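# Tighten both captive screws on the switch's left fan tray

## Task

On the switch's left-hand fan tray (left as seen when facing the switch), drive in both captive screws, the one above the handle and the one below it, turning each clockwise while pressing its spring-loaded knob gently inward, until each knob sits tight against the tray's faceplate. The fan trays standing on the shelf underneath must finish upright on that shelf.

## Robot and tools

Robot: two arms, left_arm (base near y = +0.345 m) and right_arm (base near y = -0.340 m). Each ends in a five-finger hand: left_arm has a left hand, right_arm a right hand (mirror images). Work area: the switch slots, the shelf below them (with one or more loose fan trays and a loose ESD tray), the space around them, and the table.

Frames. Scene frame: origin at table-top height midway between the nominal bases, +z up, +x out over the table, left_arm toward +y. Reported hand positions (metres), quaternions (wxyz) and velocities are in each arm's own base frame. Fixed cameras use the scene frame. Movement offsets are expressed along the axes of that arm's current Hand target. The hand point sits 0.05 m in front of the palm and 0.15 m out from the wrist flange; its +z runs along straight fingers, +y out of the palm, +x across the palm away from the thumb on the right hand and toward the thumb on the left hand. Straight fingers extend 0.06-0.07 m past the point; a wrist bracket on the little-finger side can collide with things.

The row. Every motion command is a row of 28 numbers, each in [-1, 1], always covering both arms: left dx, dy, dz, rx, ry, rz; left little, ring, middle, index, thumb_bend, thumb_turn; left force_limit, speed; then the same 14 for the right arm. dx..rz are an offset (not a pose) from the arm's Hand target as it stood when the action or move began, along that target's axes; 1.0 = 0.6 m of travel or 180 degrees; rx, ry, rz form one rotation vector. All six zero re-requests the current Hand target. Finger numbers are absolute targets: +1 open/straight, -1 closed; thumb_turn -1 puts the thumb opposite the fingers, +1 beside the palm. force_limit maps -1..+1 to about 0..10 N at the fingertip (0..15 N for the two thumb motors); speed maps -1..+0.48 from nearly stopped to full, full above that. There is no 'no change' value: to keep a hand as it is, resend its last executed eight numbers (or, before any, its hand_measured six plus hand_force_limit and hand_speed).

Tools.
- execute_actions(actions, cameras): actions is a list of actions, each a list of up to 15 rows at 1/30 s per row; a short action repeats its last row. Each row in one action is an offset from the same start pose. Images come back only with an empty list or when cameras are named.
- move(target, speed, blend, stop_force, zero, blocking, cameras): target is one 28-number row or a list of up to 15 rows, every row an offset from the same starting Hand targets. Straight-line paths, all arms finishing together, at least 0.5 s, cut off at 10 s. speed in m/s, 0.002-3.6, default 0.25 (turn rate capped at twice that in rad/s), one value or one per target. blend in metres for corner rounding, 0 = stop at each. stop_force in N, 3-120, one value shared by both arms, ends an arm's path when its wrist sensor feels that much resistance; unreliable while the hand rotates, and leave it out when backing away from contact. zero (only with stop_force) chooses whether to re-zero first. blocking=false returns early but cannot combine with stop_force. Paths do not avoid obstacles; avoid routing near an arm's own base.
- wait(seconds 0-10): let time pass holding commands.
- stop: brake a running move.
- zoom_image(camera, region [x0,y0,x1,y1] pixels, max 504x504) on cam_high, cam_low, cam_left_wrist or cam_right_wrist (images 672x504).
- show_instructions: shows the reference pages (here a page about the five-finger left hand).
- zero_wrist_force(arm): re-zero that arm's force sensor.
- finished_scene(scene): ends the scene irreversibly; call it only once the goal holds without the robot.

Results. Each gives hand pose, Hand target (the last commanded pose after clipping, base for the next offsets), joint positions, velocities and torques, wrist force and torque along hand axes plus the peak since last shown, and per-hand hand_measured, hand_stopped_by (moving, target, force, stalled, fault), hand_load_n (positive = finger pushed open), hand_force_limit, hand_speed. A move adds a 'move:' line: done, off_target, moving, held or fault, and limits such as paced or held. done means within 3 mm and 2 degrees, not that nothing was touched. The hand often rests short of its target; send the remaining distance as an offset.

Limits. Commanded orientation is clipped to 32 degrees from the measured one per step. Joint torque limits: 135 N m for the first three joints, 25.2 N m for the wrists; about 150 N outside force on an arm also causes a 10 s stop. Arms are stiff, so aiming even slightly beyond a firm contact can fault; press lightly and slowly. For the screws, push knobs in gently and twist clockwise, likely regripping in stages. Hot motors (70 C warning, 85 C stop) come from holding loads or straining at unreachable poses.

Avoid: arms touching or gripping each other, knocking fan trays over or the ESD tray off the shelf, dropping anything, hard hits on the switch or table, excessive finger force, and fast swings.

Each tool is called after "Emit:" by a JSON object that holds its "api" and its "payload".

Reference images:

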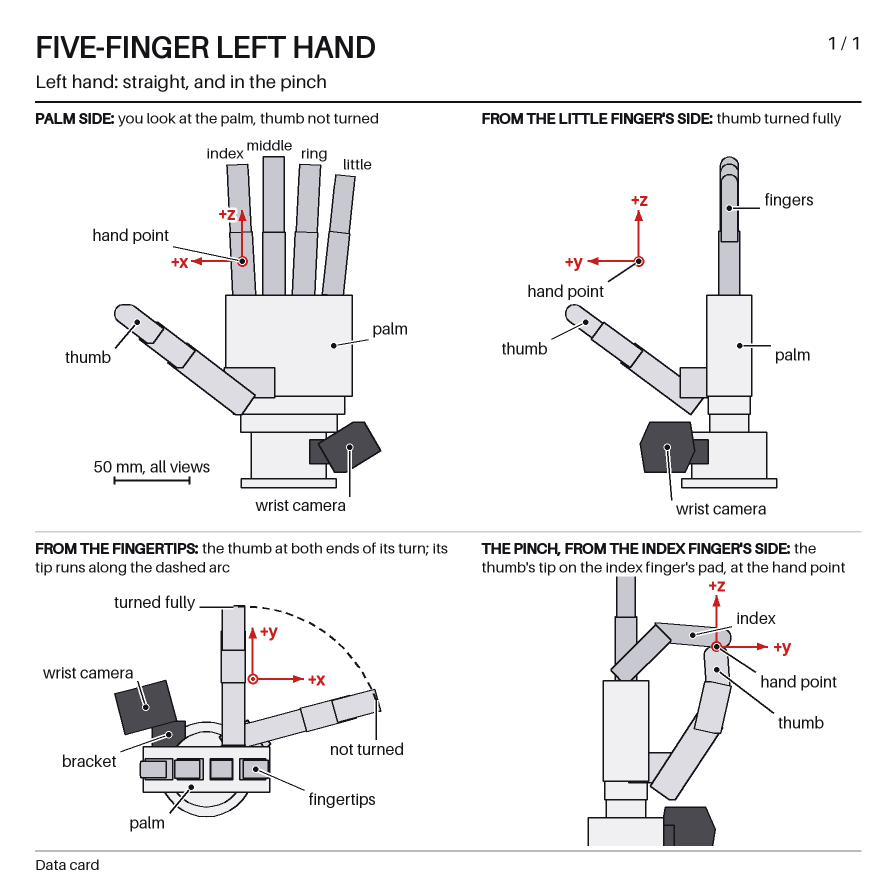

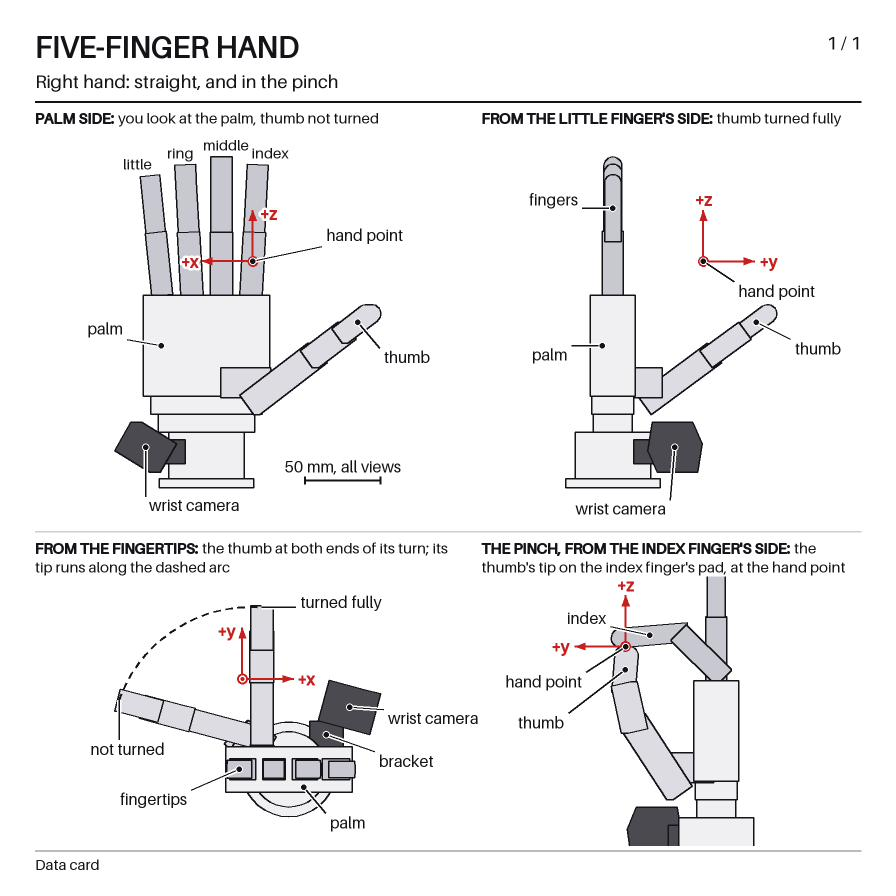

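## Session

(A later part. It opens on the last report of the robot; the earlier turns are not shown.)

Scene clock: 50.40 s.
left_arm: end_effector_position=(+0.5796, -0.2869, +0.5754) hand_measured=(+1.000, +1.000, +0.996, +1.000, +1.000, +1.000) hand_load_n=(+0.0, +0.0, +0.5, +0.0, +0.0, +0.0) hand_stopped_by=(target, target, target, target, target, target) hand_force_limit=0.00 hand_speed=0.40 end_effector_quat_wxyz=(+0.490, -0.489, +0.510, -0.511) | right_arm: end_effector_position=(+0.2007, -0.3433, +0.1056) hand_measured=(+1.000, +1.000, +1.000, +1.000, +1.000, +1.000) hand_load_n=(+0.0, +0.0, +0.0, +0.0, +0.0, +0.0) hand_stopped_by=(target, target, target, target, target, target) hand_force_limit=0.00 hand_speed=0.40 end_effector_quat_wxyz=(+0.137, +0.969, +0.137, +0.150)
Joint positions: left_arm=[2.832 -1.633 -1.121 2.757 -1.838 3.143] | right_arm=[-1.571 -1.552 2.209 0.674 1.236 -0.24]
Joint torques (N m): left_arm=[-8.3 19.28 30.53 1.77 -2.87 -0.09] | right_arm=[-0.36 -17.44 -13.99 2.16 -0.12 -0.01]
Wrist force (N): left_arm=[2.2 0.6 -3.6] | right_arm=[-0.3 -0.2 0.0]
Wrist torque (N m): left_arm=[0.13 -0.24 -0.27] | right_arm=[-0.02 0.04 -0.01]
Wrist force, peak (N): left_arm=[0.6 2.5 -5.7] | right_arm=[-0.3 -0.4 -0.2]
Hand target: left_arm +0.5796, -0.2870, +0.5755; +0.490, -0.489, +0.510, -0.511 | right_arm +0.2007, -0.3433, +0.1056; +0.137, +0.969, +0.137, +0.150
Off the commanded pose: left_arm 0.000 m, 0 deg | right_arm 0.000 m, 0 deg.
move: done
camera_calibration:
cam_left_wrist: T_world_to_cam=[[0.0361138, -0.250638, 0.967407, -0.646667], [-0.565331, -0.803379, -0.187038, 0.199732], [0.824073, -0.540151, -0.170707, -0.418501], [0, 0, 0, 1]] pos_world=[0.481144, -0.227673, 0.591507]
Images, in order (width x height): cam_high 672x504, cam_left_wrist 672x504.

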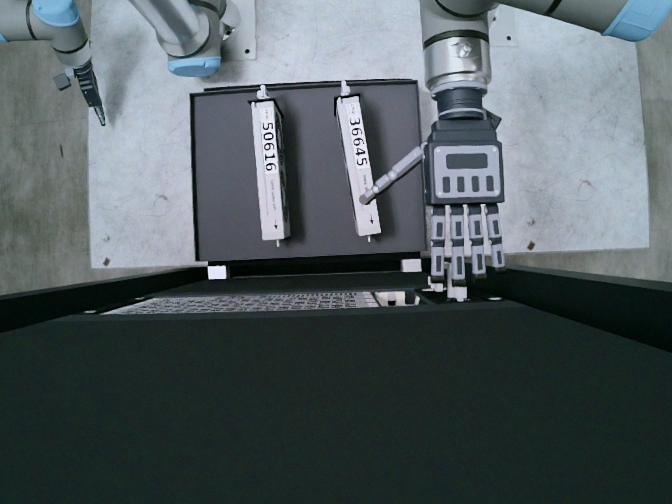

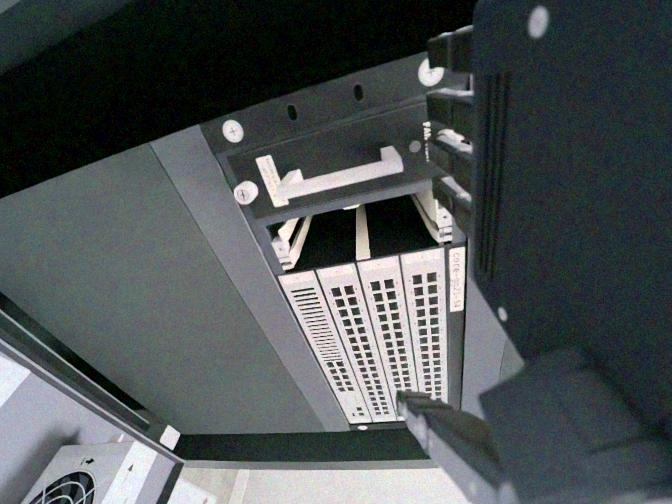

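Emit:
{"api": "move", "payload": {"target": [[-0.0051,-0.0010,0.0004,0,0,0,1,1,0.995,1,1,1,0,0.4,0,0,0,0,0,0,1,1,1,1,1,1,0,0.4],[-0.0078,-0.0037,0.0004,0,0,0,1,1,0.995,1,1,1,0,0.4,0,0,0,0,0,0,1,1,1,1,1,1,0,0.4],[-0.0088,-0.0075,0.0004,0,0,0,1,1,0.995,1,1,1,0,0.4,0,0,0,0,0,0,1,1,1,1,1,1,0,0.4],[-0.0078,-0.0113,0.0004,0,0,0,1,1,0.995,1,1,1,0,0.4,0,0,0,0,0,0,1,1,1,1,1,1,0,0.4],[-0.0051,-0.0140,0.0004,0,0,0,1,1,0.995,1,1,1,0,0.4,0,0,0,0,0,0,1,1,1,1,1,1,0,0.4],[-0.0013,-0.0150,0.0004,0,0,0,1,1,0.995,1,1,1,0,0.4,0,0,0,0,0,0,1,1,1,1,1,1,0,0.4]], "blend": 0.001, "speed": 0.02, "cameras": []}}

Emit:
{"api": "move", "payload": {"target": [[0.0038,0.0010,0,0,0,0,1,1,0.995,1,1,1,0,0.4,0,0,0,0,0,0,1,1,1,1,1,1,0,0.4],[0.0065,0.0038,0,0,0,0,1,1,0.995,1,1,1,0,0.4,0,0,0,0,0,0,1,1,1,1,1,1,0,0.4],[0.0075,0.0075,0,0,0,0,1,1,0.995,1,1,1,0,0.4,0,0,0,0,0,0,1,1,1,1,1,1,0,0.4]], "blend": 0.001, "speed": 0.02, "cameras": ["cam_high","cam_left_wrist"]}}

Emit:
{"api": "zoom_image", "payload": {"camera": "cam_left_wrist", "region": [400, 90, 460, 160]}}

Emit:
{"api": "zoom_image", "payload": {"camera": "cam_high", "region": [430, 250, 490, 310]}}

Scene clock: 51.93 s.
left_arm: end_effector_position=(+0.5799, -0.2862, +0.5845) hand_measured=(+1.000, +1.000, +0.970, +1.000, +1.000, +1.000) hand_load_n=(+0.0, +0.0, -21.0, +0.0, +0.0, +0.0) hand_stopped_by=(target, target, target, target, target, target) hand_force_limit=0.00 hand_speed=0.40 end_effector_quat_wxyz=(+0.490, -0.489, +0.510, -0.511) end_effector_velocity=(+0.000, +0.000, -0.001) end_effector_angular_velocity=(+0.001, +0.002, -0.005) | right_arm: end_effector_position=(+0.2007, -0.3433, +0.1056) hand_measured=(+1.000, +1.000, +1.000, +1.000, +1.000, +1.000) hand_load_n=(+0.0, +0.0, +0.0, +0.0, +0.0, +0.0) hand_stopped_by=(target, target, target, target, target, target) hand_force_limit=0.00 hand_speed=0.40 end_effector_quat_wxyz=(+0.137, +0.969, +0.137, +0.150)
Joint positions: left_arm=[2.834 -1.642 -1.087 2.731 -1.837 3.142] | right_arm=[-1.571 -1.552 2.209 0.674 1.236 -0.24]
Joint velocities: left_arm=[0.003 0.001 -0.003 0 0.008 0.001] | right_arm=[within noise]
Joint torques (N m): left_arm=[0.68 36.76 20.43 9.86 8.44 -1.7] | right_arm=[-0.33 -17.19 -14.47 2.23 -0.05 -0.25]
Wrist force (N): left_arm=[-17.4 21.5 -19.0] | right_arm=[0.1 -0.1 -0.1]
Wrist torque (N m): left_arm=[0.29 -1.73 -1.83] | right_arm=[0.00 -0.02 0.01]
Wrist force, peak (N): left_arm=[-17.6 21.7 -18.7] | right_arm=[-0.2 -0.3 -0.1]
Hand target: left_arm +0.5799, -0.2862, +0.5845; +0.490, -0.489, +0.510, -0.511 | right_arm +0.2007, -0.3433, +0.1056; +0.137, +0.969, +0.137, +0.150
Off the commanded pose: left_arm 0.000 m, 0 deg | right_arm 0.000 m, 0 deg.
move: done
No camera images: "cameras" was empty.

Scene clock: 52.67 s.
left_arm: end_effector_position=(+0.5797, -0.2909, +0.5798) hand_measured=(+1.000, +1.000, +0.974, +1.000, +1.000, +1.000) hand_load_n=(-0.5, +0.0, +0.0, +0.0, +0.0, -0.5) hand_stopped_by=(target, target, target, target, target, target) hand_force_limit=0.00 hand_speed=0.40 end_effector_quat_wxyz=(+0.490, -0.489, +0.510, -0.511) | right_arm: end_effector_position=(+0.2007, -0.3433, +0.1056) hand_measured=(+1.000, +1.000, +1.000, +1.000, +1.000, +1.000) hand_load_n=(+0.0, +0.0, +0.0, +0.0, +0.0, +0.0) hand_stopped_by=(target, target, target, target, target, target) hand_force_limit=0.00 hand_speed=0.40 end_effector_quat_wxyz=(+0.137, +0.969, +0.137, +0.150)
Joint positions: left_arm=[2.823 -1.644 -1.098 2.744 -1.848 3.142] | right_arm=[-1.571 -1.552 2.209 0.674 1.236 -0.24]
Joint torques (N m): left_arm=[-2.1 25.72 30.85 0.99 -0.51 0.09] | right_arm=[-0.82 -17.07 -14.42 2.16 0.04 -0.17]
Wrist force (N): left_arm=[-6.6 0.7 -9.7] | right_arm=[0.1 -0.2 -0.1]
Wrist torque (N m): left_arm=[0.49 -0.93 -0.81] | right_arm=[-0.02 -0.01 0.00]
Wrist force, peak (N): left_arm=[-18.2 21.0 -18.8] | right_arm=[-0.3 -0.3 0.1]
Hand target: left_arm +0.5797, -0.2907, +0.5800; +0.490, -0.489, +0.510, -0.511 | right_arm +0.2007, -0.3433, +0.1056; +0.137, +0.969, +0.137, +0.150
Off the commanded pose: left_arm 0.000 m, 0 deg | right_arm 0.000 m, 0 deg.
move: done
camera_calibration:
cam_left_wrist: T_world_to_cam=[[0.0359974, -0.250595, 0.967423, -0.651845], [-0.565383, -0.803339, -0.187054, 0.197465], [0.824043, -0.54023, -0.1706, -0.419924], [0, 0, 0, 1]] pos_world=[0.481143, -0.231573, 0.595907]
Images, in order (width x height): cam_high 672x504, cam_left_wrist 672x504.

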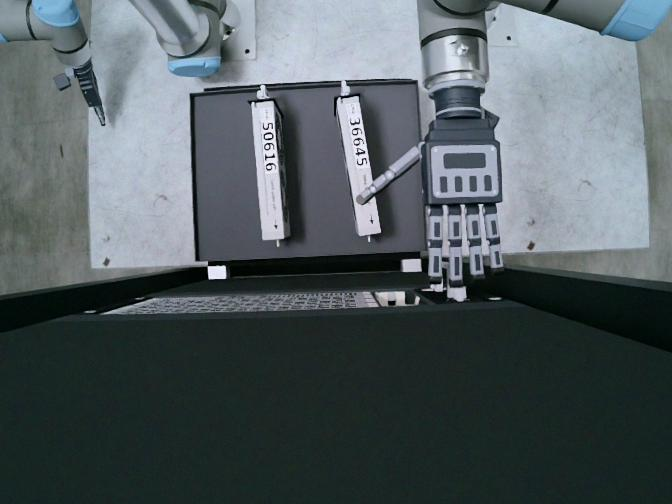

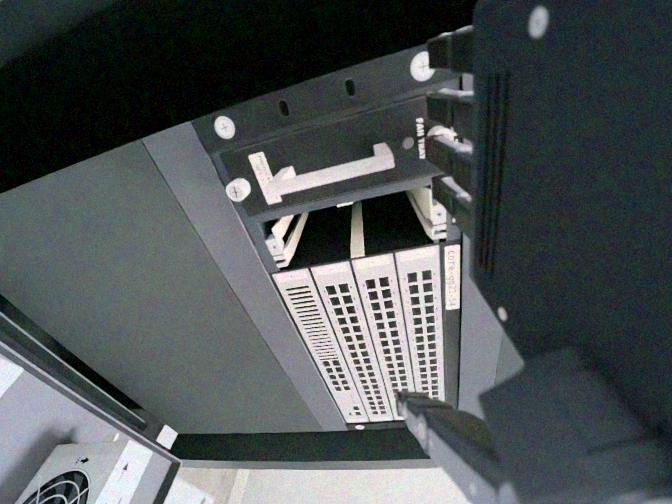

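Scaled by 7.200 from the camera's 672x504 image, which has a finer 960x720 frame.

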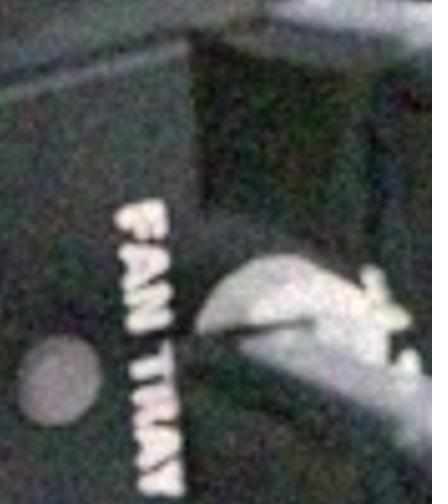

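Scaled by 8.400 from the camera's 672x504 image, which has a finer 960x720 frame.

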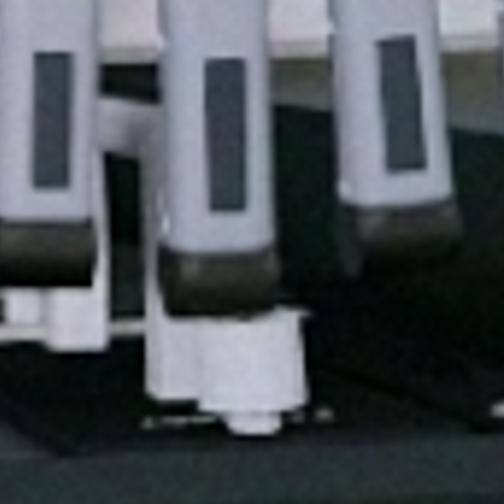

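Emit:
{"api": "move", "payload": {"target": [[0,0,-0.03,0,0,0,1,1,0.995,1,1,1,0,0.4,0,0,0,0,0,0,1,1,1,1,1,1,0,0.4],[0.0122,-0.0183,-0.03,0,0,0,-1,1,0.74,-1,1,1,0,0.2,0,0,0,0,0,0,1,1,1,1,1,1,0,0.4]], "cameras": ["cam_high","cam_left_wrist","cam_low"], "speed": 0.08}}

Emit:
{"api": "zoom_image", "payload": {"camera": "cam_left_wrist", "region": [370, 70, 470, 170]}}

Emit:
{"api": "zoom_image", "payload": {"camera": "cam_high", "region": [430, 250, 490, 310]}}

Emit:
{"api": "zoom_image", "payload": {"camera": "cam_low", "region": [315, 90, 355, 120]}}

Scene clock: 55.93 s.
left_arm: end_effector_position=(+0.5614, -0.2973, +0.5909) hand_measured=(-1.000, +1.000, +0.740, -1.000, +1.000, +1.000) hand_load_n=(+0.0, +0.0, +0.0, +0.0, +0.0, -0.5) hand_stopped_by=(target, target, target, target, target, target) hand_force_limit=0.00 hand_speed=0.20 end_effector_quat_wxyz=(+0.490, -0.489, +0.510, -0.511) | right_arm: end_effector_position=(+0.2007, -0.3433, +0.1056) hand_measured=(+1.000, +1.000, +1.000, +1.000, +1.000, +1.000) hand_load_n=(+0.0, +0.0, +0.0, +0.0, +0.0, +0.0) hand_stopped_by=(target, target, target, target, target, target) hand_force_limit=0.00 hand_speed=0.40 end_effector_quat_wxyz=(+0.137, +0.969, +0.137, +0.150)
Joint positions: left_arm=[2.791 -1.629 -1.083 2.714 -1.879 3.143] | right_arm=[-1.571 -1.552 2.209 0.674 1.236 -0.24]
Joint torques (N m): left_arm=[8.7 27.05 29.99 0.06 2.51 -1.98] | right_arm=[-0.86 -17.47 -14.32 2.26 -0.17 -0.15]
Wrist force (N): left_arm=[0.9 1.5 -1.5] | right_arm=[0.0 -0.2 -0.1]
Wrist torque (N m): left_arm=[0.08 -0.34 -0.39] | right_arm=[-0.02 -0.01 0.00]
Wrist force, peak (N): left_arm=[-6.6 1.0 -9.5] | right_arm=[-0.2 -0.4 -0.3]
Hand target: left_arm +0.5614, -0.2973, +0.5909; +0.490, -0.489, +0.510, -0.511 | right_arm +0.2007, -0.3433, +0.1056; +0.137, +0.969, +0.137, +0.150
Off the commanded pose: left_arm 0.000 m, 0 deg | right_arm 0.000 m, 0 deg.
move: done
camera_calibration:
cam_left_wrist: T_world_to_cam=[[0.0360685, -0.250574, 0.967425, -0.663461], [-0.565202, -0.80347, -0.187036, 0.183909], [0.824164, -0.540044, -0.170605, -0.406434], [0, 0, 0, 1]] pos_world=[0.462844, -0.237973, 0.606907]
Images, in order (width x height): cam_high 672x504, cam_low 672x504, cam_left_wrist 672x504.

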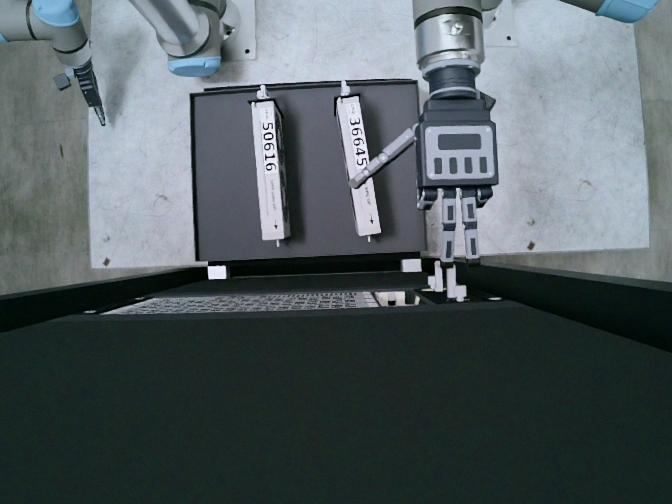

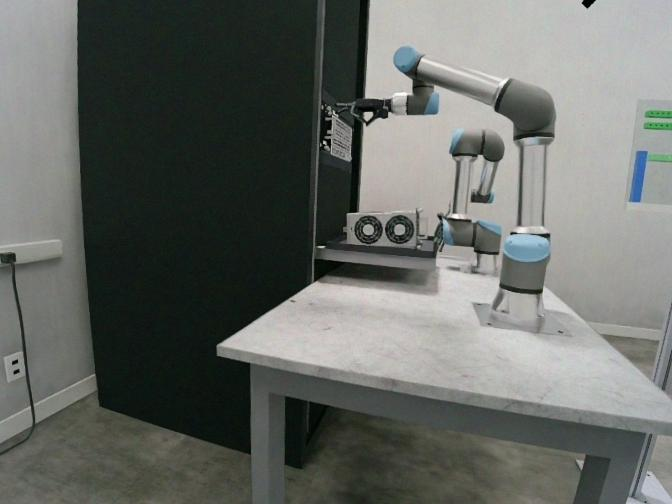

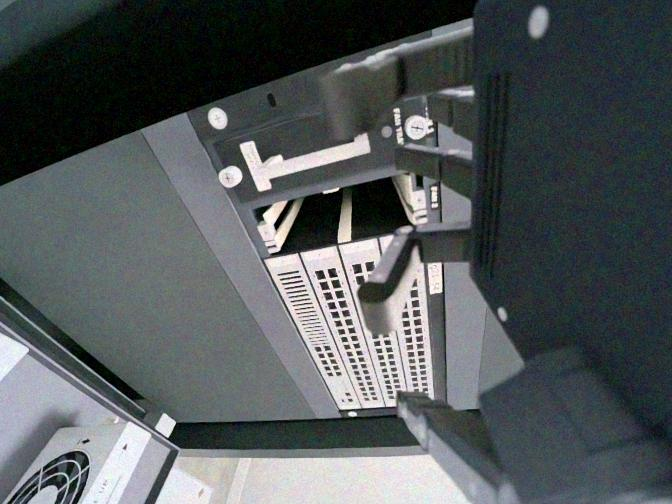

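Scaled by 5.040 from the camera's 672x504 image, which has a finer 960x720 frame.

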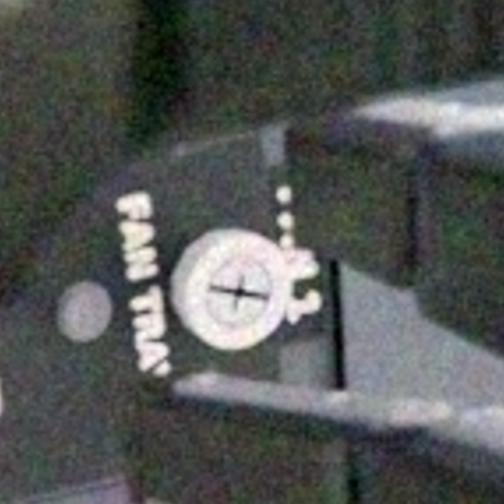

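Scaled by 8.400 from the camera's 672x504 image, which has a finer 960x720 frame.

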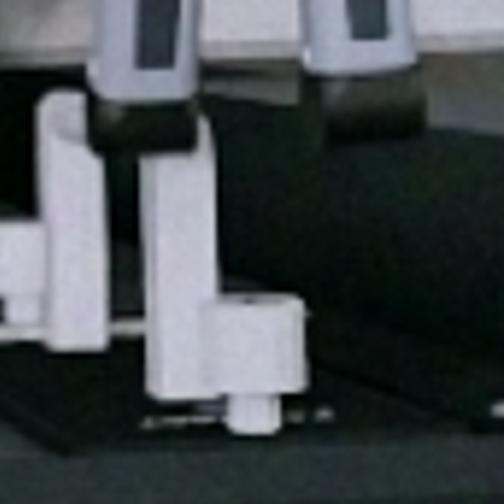

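Scaled by 12.600 from the camera's 672x504 image, which has a finer 960x720 frame.

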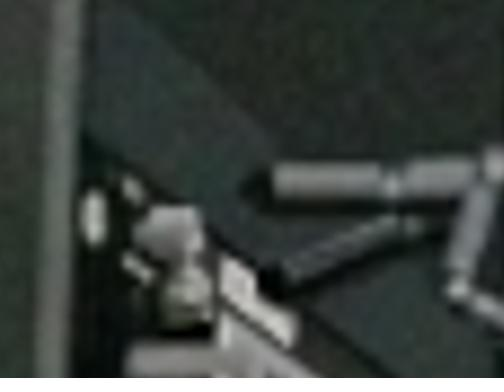

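Emit:
{"api": "move", "payload": {"target": [-0.0105,0,0.0177,0,0.0333,0,-1,1,0.78,-1,1,1,0,0.2,0,0,0,0,0,0,1,1,1,1,1,1,0,0.4], "cameras": ["cam_high","cam_left_wrist","cam_low"], "speed": 0.05}}

Emit:
{"api": "zoom_image", "payload": {"camera": "cam_left_wrist", "region": [370, 70, 470, 170]}}

Emit:
{"api": "zoom_image", "payload": {"camera": "cam_high", "region": [430, 250, 490, 310]}}

Emit:
{"api": "zoom_image", "payload": {"camera": "cam_low", "region": [315, 90, 355, 120]}}

Scene clock: 58.03 s.
left_arm: end_effector_position=(+0.5722, -0.2914, +0.5909) hand_measured=(-1.000, +1.000, +0.780, -1.000, +1.000, +1.000) hand_load_n=(+0.0, +0.0, -0.5, +0.0, +0.0, -0.5) hand_stopped_by=(target, target, target, target, target, target) hand_force_limit=0.00 hand_speed=0.20 end_effector_quat_wxyz=(+0.463, -0.461, +0.535, -0.536) | right_arm: end_effector_position=(+0.2007, -0.3433, +0.1056) hand_measured=(+1.000, +1.000, +1.000, +1.000, +1.000, +1.000) hand_load_n=(-0.5, +0.0, +0.0, +0.0, +0.0, +0.0) hand_stopped_by=(target, target, target, target, target, target) hand_force_limit=0.00 hand_speed=0.40 end_effector_quat_wxyz=(+0.137, +0.969, +0.137, +0.150)
Joint positions: left_arm=[2.884 -1.614 -1.098 2.715 -1.682 3.142] | right_arm=[-1.571 -1.552 2.209 0.674 1.236 -0.24]
Joint torques (N m): left_arm=[-7.26 23.28 17.25 2.75 -1.4 -2.25] | right_arm=[-0.56 -16.88 -14.87 2.13 -0.22 0.25]
Wrist force (N): left_arm=[0.7 1.5 -1.3] | right_arm=[0.0 -0.1 -0.2]
Wrist torque (N m): left_arm=[0.08 -0.31 -0.34] | right_arm=[-0.01 0.00 0.01]
Wrist force, peak (N): left_arm=[1.4 1.4 -1.9] | right_arm=[-0.1 -0.5 -0.3]
Hand target: left_arm +0.5722, -0.2915, +0.5909; +0.463, -0.461, +0.535, -0.536 | right_arm +0.2007, -0.3433, +0.1056; +0.137, +0.969, +0.137, +0.150
Off the commanded pose: left_arm 0.000 m, 0 deg | right_arm 0.000 m, 0 deg.
move: done
camera_calibration:
cam_left_wrist: T_world_to_cam=[[0.00968709, -0.253179, 0.967371, -0.648089], [-0.645877, -0.740125, -0.187236, 0.259593], [0.76338, -0.622989, -0.170692, -0.401552], [0, 0, 0, 1]] pos_world=[0.48048, -0.222114, 0.607006]
Images, in order (width x height): cam_high 672x504, cam_low 672x504, cam_left_wrist 672x504.

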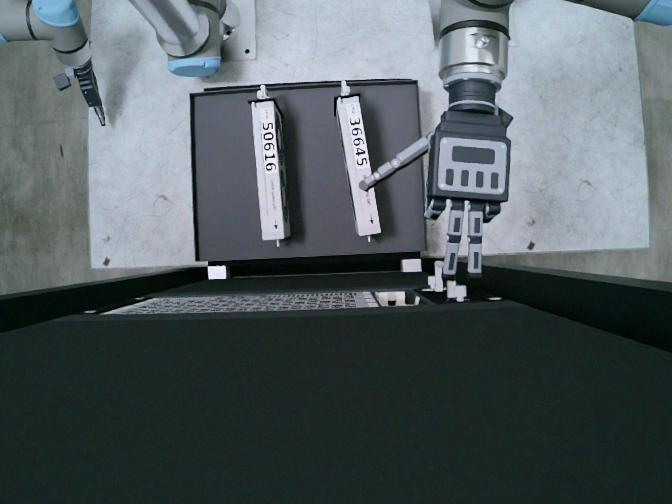

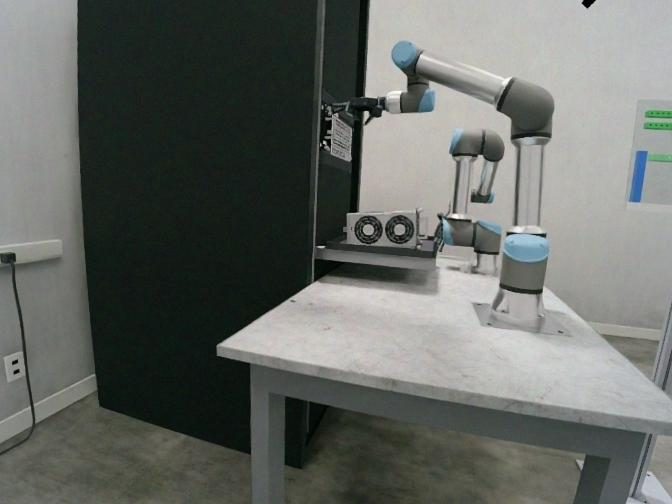

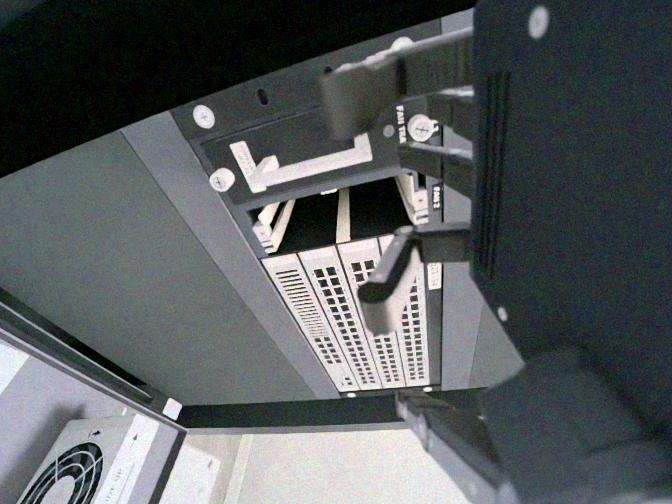

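Scaled by 5.040 from the camera's 672x504 image, which has a finer 960x720 frame.

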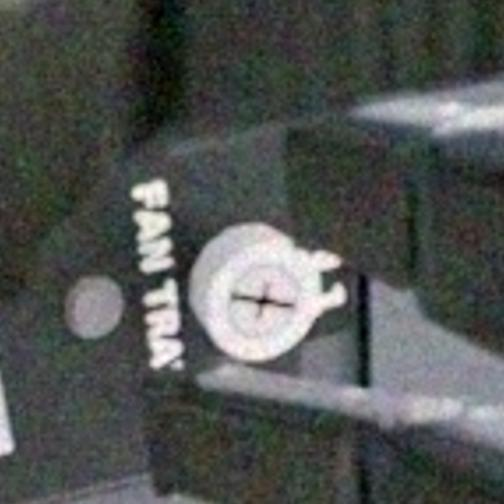

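Scaled by 8.400 from the camera's 672x504 image, which has a finer 960x720 frame.

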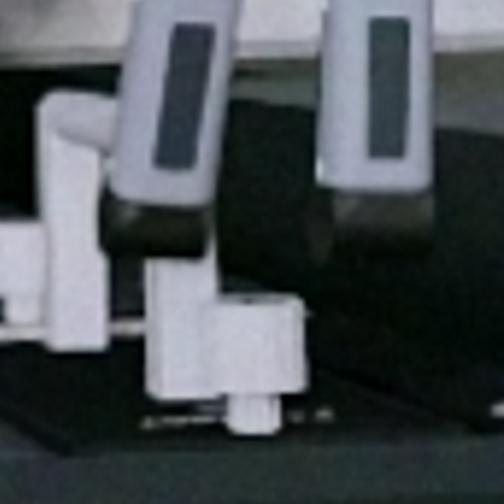

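Scaled by 12.600 from the camera's 672x504 image, which has a finer 960x720 frame.

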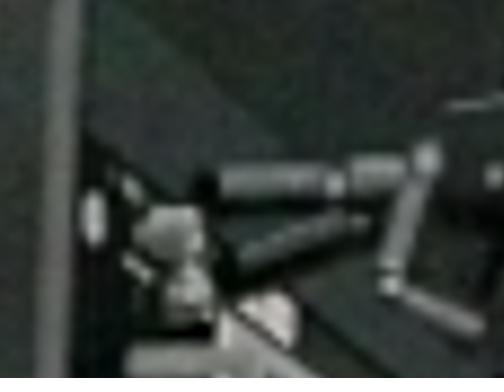

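Emit:
{"api": "move", "payload": {"target": [-0.0013,0,0.0333,0,0,0,-1,1,0.78,-1,1,1,0,0.2,0,0,0,0,0,0,1,1,1,1,1,1,0,0.4], "cameras": ["cam_high","cam_left_wrist","cam_low"], "speed": 0.012, "stop_force": 4}}

Emit:
{"api": "zoom_image", "payload": {"camera": "cam_left_wrist", "region": [370, 70, 470, 170]}}

Emit:
{"api": "zoom_image", "payload": {"camera": "cam_high", "region": [430, 250, 490, 310]}}

Emit:
{"api": "zoom_image", "payload": {"camera": "cam_low", "region": [315, 90, 355, 120]}}

Scene clock: 60.50 s.
left_arm: end_effector_position=(+0.5868, -0.2930, +0.5909) hand_measured=(-1.000, +1.000, +0.780, -1.000, +1.000, +1.000) hand_load_n=(+0.0, +0.0, -2.0, +0.0, +0.0, -0.5) hand_stopped_by=(target, target, target, target, target, target) hand_force_limit=0.00 hand_speed=0.20 end_effector_quat_wxyz=(+0.463, -0.461, +0.535, -0.536) | right_arm: end_effector_position=(+0.2007, -0.3433, +0.1056) hand_measured=(+1.000, +1.000, +1.000, +1.000, +1.000, +1.000) hand_load_n=(+0.0, +0.0, +0.0, +0.0, +0.0, +0.0) hand_stopped_by=(target, target, target, target, target, target) hand_force_limit=0.00 hand_speed=0.40 end_effector_quat_wxyz=(+0.137, +0.969, +0.137, +0.150)
Joint positions: left_arm=[2.89 -1.648 -1.063 2.712 -1.676 3.142] | right_arm=[-1.571 -1.552 2.209 0.674 1.236 -0.24]
Joint torques (N m): left_arm=[-10.64 34.82 11.13 3.45 -2.53 -2.32] | right_arm=[-1.44 -16.86 -15.36 2.04 0.05 -0.28]
Wrist force (N): left_arm=[-0.1 3.3 -1.6] | right_arm=[-0.2 -0.2 -0.2]
Wrist torque (N m): left_arm=[0.04 -0.38 -0.44] | right_arm=[-0.01 0.02 -0.01]
Wrist force, peak (N): left_arm=[-0.7 3.2 -6.0] | right_arm=[-0.3 -0.4 -0.1]
Hand target: left_arm +0.5868, -0.2930, +0.5909; +0.463, -0.461, +0.535, -0.536 (not the last commanded pose) | right_arm +0.2007, -0.3433, +0.1056; +0.137, +0.969, +0.137, +0.150
Off the commanded pose: left_arm 0.005 m, 0 deg | right_arm 0.000 m, 0 deg.
move: contact (left_arm)
camera_calibration:
cam_left_wrist: T_world_to_cam=[[0.00972477, -0.253243, 0.967354, -0.648657], [-0.645998, -0.74002, -0.187236, 0.267856], [0.763277, -0.623087, -0.170791, -0.413528], [0, 0, 0, 1]] pos_world=[0.494979, -0.223713, 0.607006]
Images, in order (width x height): cam_high 672x504, cam_low 672x504, cam_left_wrist 672x504.

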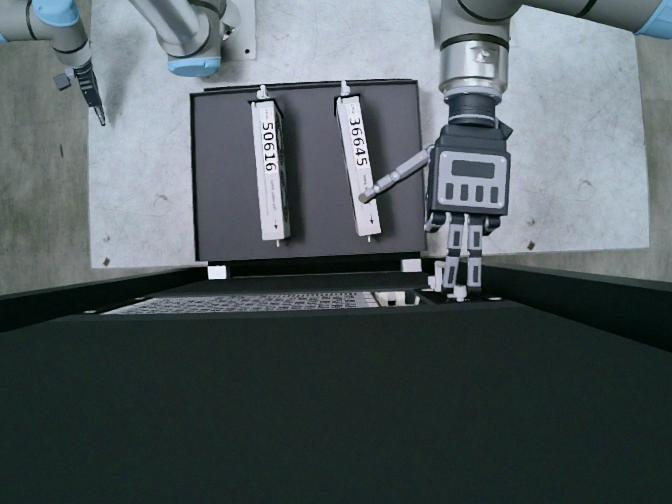

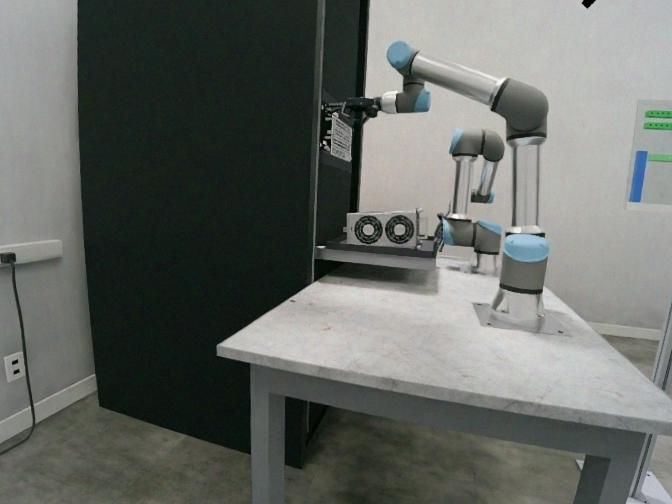

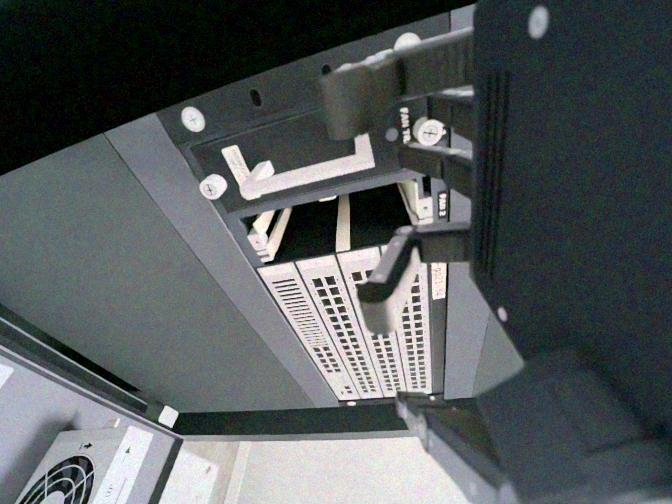

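Scaled by 5.040 from the camera's 672x504 image, which has a finer 960x720 frame.

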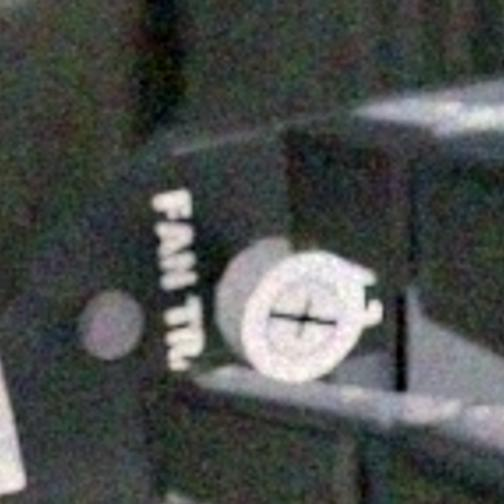

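Scaled by 8.400 from the camera's 672x504 image, which has a finer 960x720 frame.

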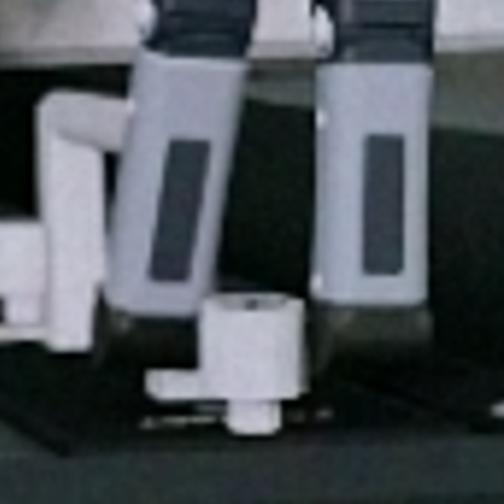

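Scaled by 12.600 from the camera's 672x504 image, which has a finer 960x720 frame.

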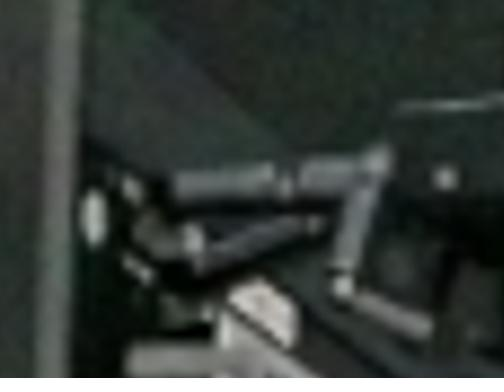

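Emit:
{"api": "move", "payload": {"target": [[0,0.0022,0,0,0,0,-1,1,0.78,-1,1,1,0,0.2,0,0,0,0,0,0,1,1,1,1,1,1,0,0.4],[-0.0009,0.0022,0.0086,0,0,0,-1,1,0.78,-1,1,1,0,0.2,0,0,0,0,0,0,1,1,1,1,1,1,0,0.4]], "cameras": ["cam_high","cam_left_wrist"], "speed": 0.012, "stop_force": 4}}

Emit:
{"api": "zoom_image", "payload": {"camera": "cam_left_wrist", "region": [370, 70, 470, 170]}}

Emit:
{"api": "zoom_image", "payload": {"camera": "cam_high", "region": [430, 250, 490, 310]}}

Scene clock: 62.00 s.
left_arm: end_effector_position=(+0.5906, -0.2932, +0.5896) hand_measured=(-1.000, +1.000, +0.780, -1.000, +1.000, +1.000) hand_load_n=(+0.0, +0.0, -1.5, +0.0, +0.0, +0.0) hand_stopped_by=(target, target, target, target, target, target) hand_force_limit=0.00 hand_speed=0.20 end_effector_quat_wxyz=(+0.463, -0.461, +0.535, -0.536) | right_arm: end_effector_position=(+0.2007, -0.3433, +0.1056) hand_measured=(+1.000, +1.000, +1.000, +1.000, +1.000, +1.000) hand_load_n=(+0.0, +0.0, +0.0, +0.0, +0.0, +0.0) hand_stopped_by=(target, target, target, target, target, target) hand_force_limit=0.00 hand_speed=0.40 end_effector_quat_wxyz=(+0.137, +0.969, +0.137, +0.150)
Joint positions: left_arm=[2.892 -1.655 -1.058 2.715 -1.674 3.142] | right_arm=[-1.571 -1.552 2.209 0.674 1.236 -0.24]
Joint torques (N m): left_arm=[-11.58 33.79 11.25 3.34 -1.8 -2.34] | right_arm=[-0.74 -16.85 -14.98 1.94 -0.04 0.19]
Wrist force (N): left_arm=[-2.1 2.6 -2.9] | right_arm=[0.0 -0.2 -0.2]
Wrist torque (N m): left_arm=[0.13 -0.50 -0.54] | right_arm=[-0.02 0.00 0.00]
Wrist force, peak (N): left_arm=[-1.9 3.1 -6.1] | right_arm=[-0.1 -0.5 0.0]
Hand target: left_arm +0.5906, -0.2932, +0.5896; +0.463, -0.461, +0.535, -0.536 (not the last commanded pose) | right_arm +0.2007, -0.3433, +0.1056; +0.137, +0.969, +0.137, +0.150
Off the commanded pose: left_arm 0.001 m, 0 deg | right_arm 0.000 m, 0 deg.
move: contact (left_arm); path passed 1 of 2 targets
camera_calibration:
cam_left_wrist: T_world_to_cam=[[0.00972477, -0.253243, 0.967354, -0.647487], [-0.645998, -0.74002, -0.187236, 0.26992], [0.763277, -0.623087, -0.170791, -0.416775], [0, 0, 0, 1]] pos_world=[0.498779, -0.223913, 0.605706]
Images, in order (width x height): cam_high 672x504, cam_left_wrist 672x504.

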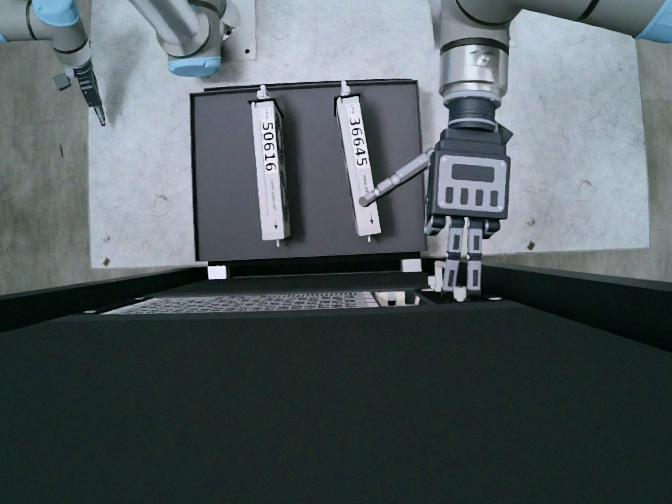

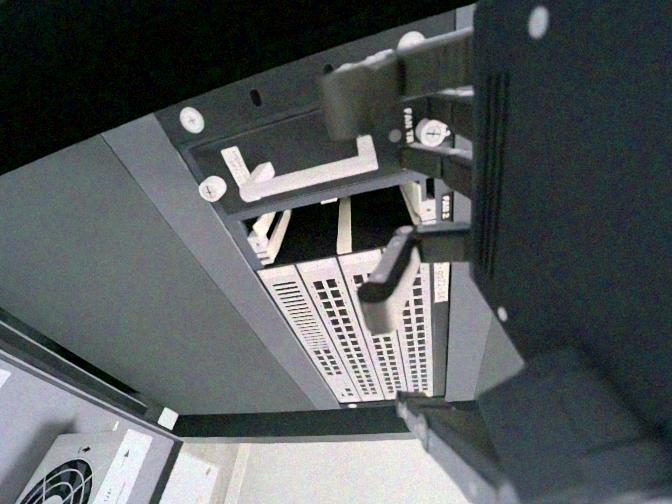

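Scaled by 5.040 from the camera's 672x504 image, which has a finer 960x720 frame.

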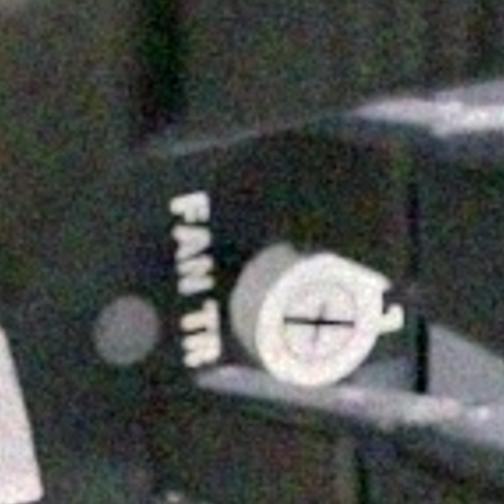

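Scaled by 8.400 from the camera's 672x504 image, which has a finer 960x720 frame.

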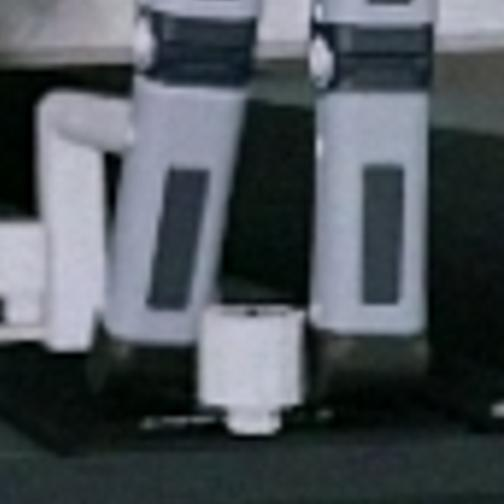

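Emit:
{"api": "move", "payload": {"target": [0,0,0,0,0,0,-1,0.7,0.78,-1,1,1,0,-0.88,0,0,0,0,0,0,1,1,1,1,1,1,0,0.4], "cameras": ["cam_high","cam_left_wrist","cam_low"], "speed": 0.01}}

Emit:
{"api": "zoom_image", "payload": {"camera": "cam_left_wrist", "region": [370, 70, 470, 170]}}

Emit:
{"api": "zoom_image", "payload": {"camera": "cam_low", "region": [315, 90, 355, 120]}}

Scene clock: 63.37 s.
left_arm: end_effector_position=(+0.5906, -0.2932, +0.5896) hand_measured=(-1.000, +0.700, +0.780, -1.000, +1.000, +1.000) hand_load_n=(+0.0, +0.0, -1.5, +0.0, +0.0, +0.0) hand_stopped_by=(target, target, target, target, target, target) hand_force_limit=0.00 hand_speed=-0.88 end_effector_quat_wxyz=(+0.463, -0.461, +0.535, -0.536) | right_arm: end_effector_position=(+0.2007, -0.3433, +0.1056) hand_measured=(+1.000, +1.000, +1.000, +1.000, +1.000, +1.000) hand_load_n=(+0.0, +0.0, +0.0, +0.0, +0.0, +0.0) hand_stopped_by=(target, target, target, target, target, target) hand_force_limit=0.00 hand_speed=0.40 end_effector_quat_wxyz=(+0.137, +0.969, +0.137, +0.150)
Joint positions: left_arm=[2.892 -1.655 -1.058 2.715 -1.674 3.142] | right_arm=[-1.571 -1.552 2.209 0.674 1.236 -0.24]
Joint torques (N m): left_arm=[-5.51 27.51 13.44 2.11 -1.43 -2.2] | right_arm=[-0.51 -17.49 -14.82 1.96 -0.03 0.08]
Wrist force (N): left_arm=[1.5 3.1 -1.9] | right_arm=[0.0 -0.2 -0.3]
Wrist torque (N m): left_arm=[0.07 -0.30 -0.36] | right_arm=[-0.02 0.00 0.00]
Wrist force, peak (N): left_arm=[-1.6 2.2 -4.1] | right_arm=[0.0 -0.4 -0.1]
Hand target: left_arm +0.5906, -0.2932, +0.5896; +0.463, -0.461, +0.535, -0.536 | right_arm +0.2007, -0.3433, +0.1056; +0.137, +0.969, +0.137, +0.150
Off the commanded pose: left_arm 0.000 m, 0 deg | right_arm 0.000 m, 0 deg.
move: done
camera_calibration:
cam_left_wrist: T_world_to_cam=[[0.00963584, -0.253202, 0.967365, -0.64744], [-0.646034, -0.739985, -0.187251, 0.269955], [0.763248, -0.623146, -0.170707, -0.416824], [0, 0, 0, 1]] pos_world=[0.498779, -0.223913, 0.605706]
Images, in order (width x height): cam_high 672x504, cam_low 672x504, cam_left_wrist 672x504.

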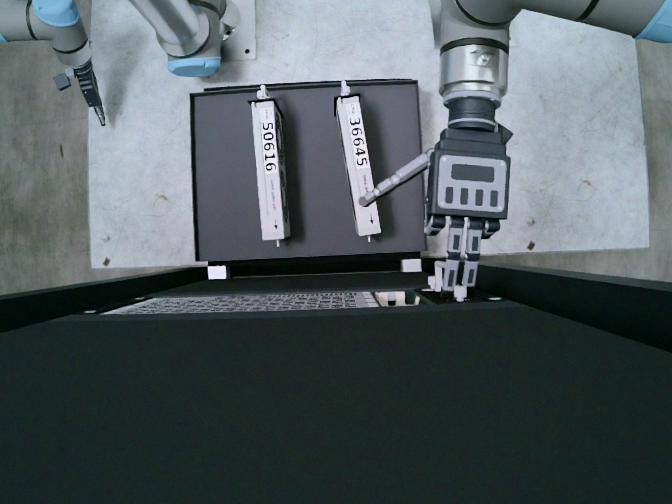

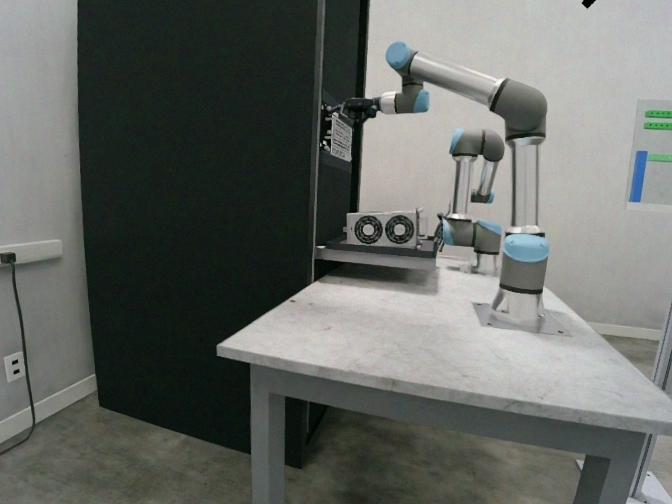

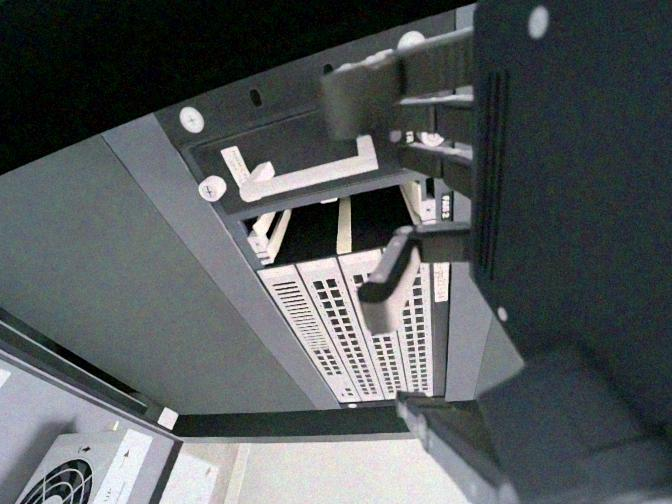

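Scaled by 5.040 from the camera's 672x504 image, which has a finer 960x720 frame.

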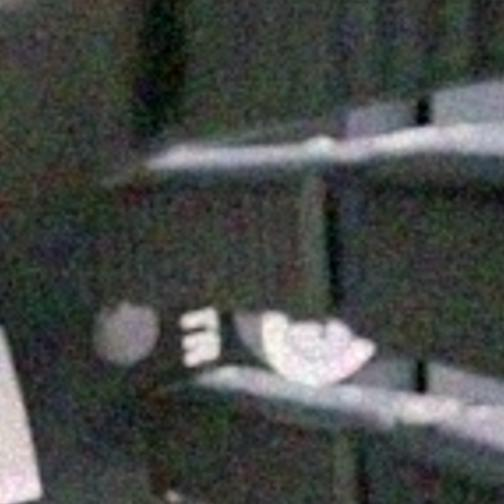

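Scaled by 12.600 from the camera's 672x504 image, which has a finer 960x720 frame.

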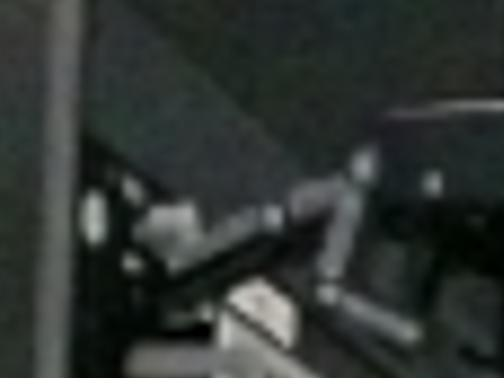

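Emit:
{"api": "zoom_image", "payload": {"camera": "cam_high", "region": [430, 250, 490, 310]}}

Scaled by 8.400 from the camera's 672x504 image, which has a finer 960x720 frame.

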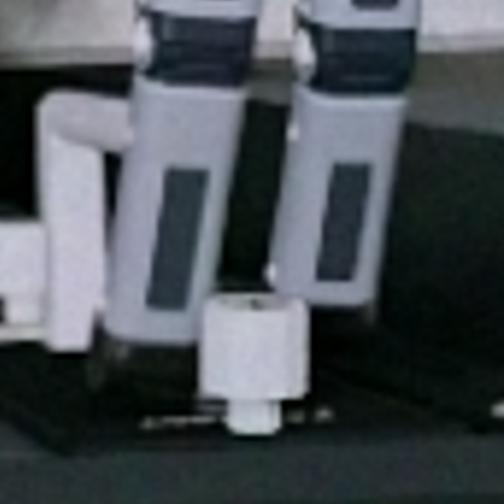

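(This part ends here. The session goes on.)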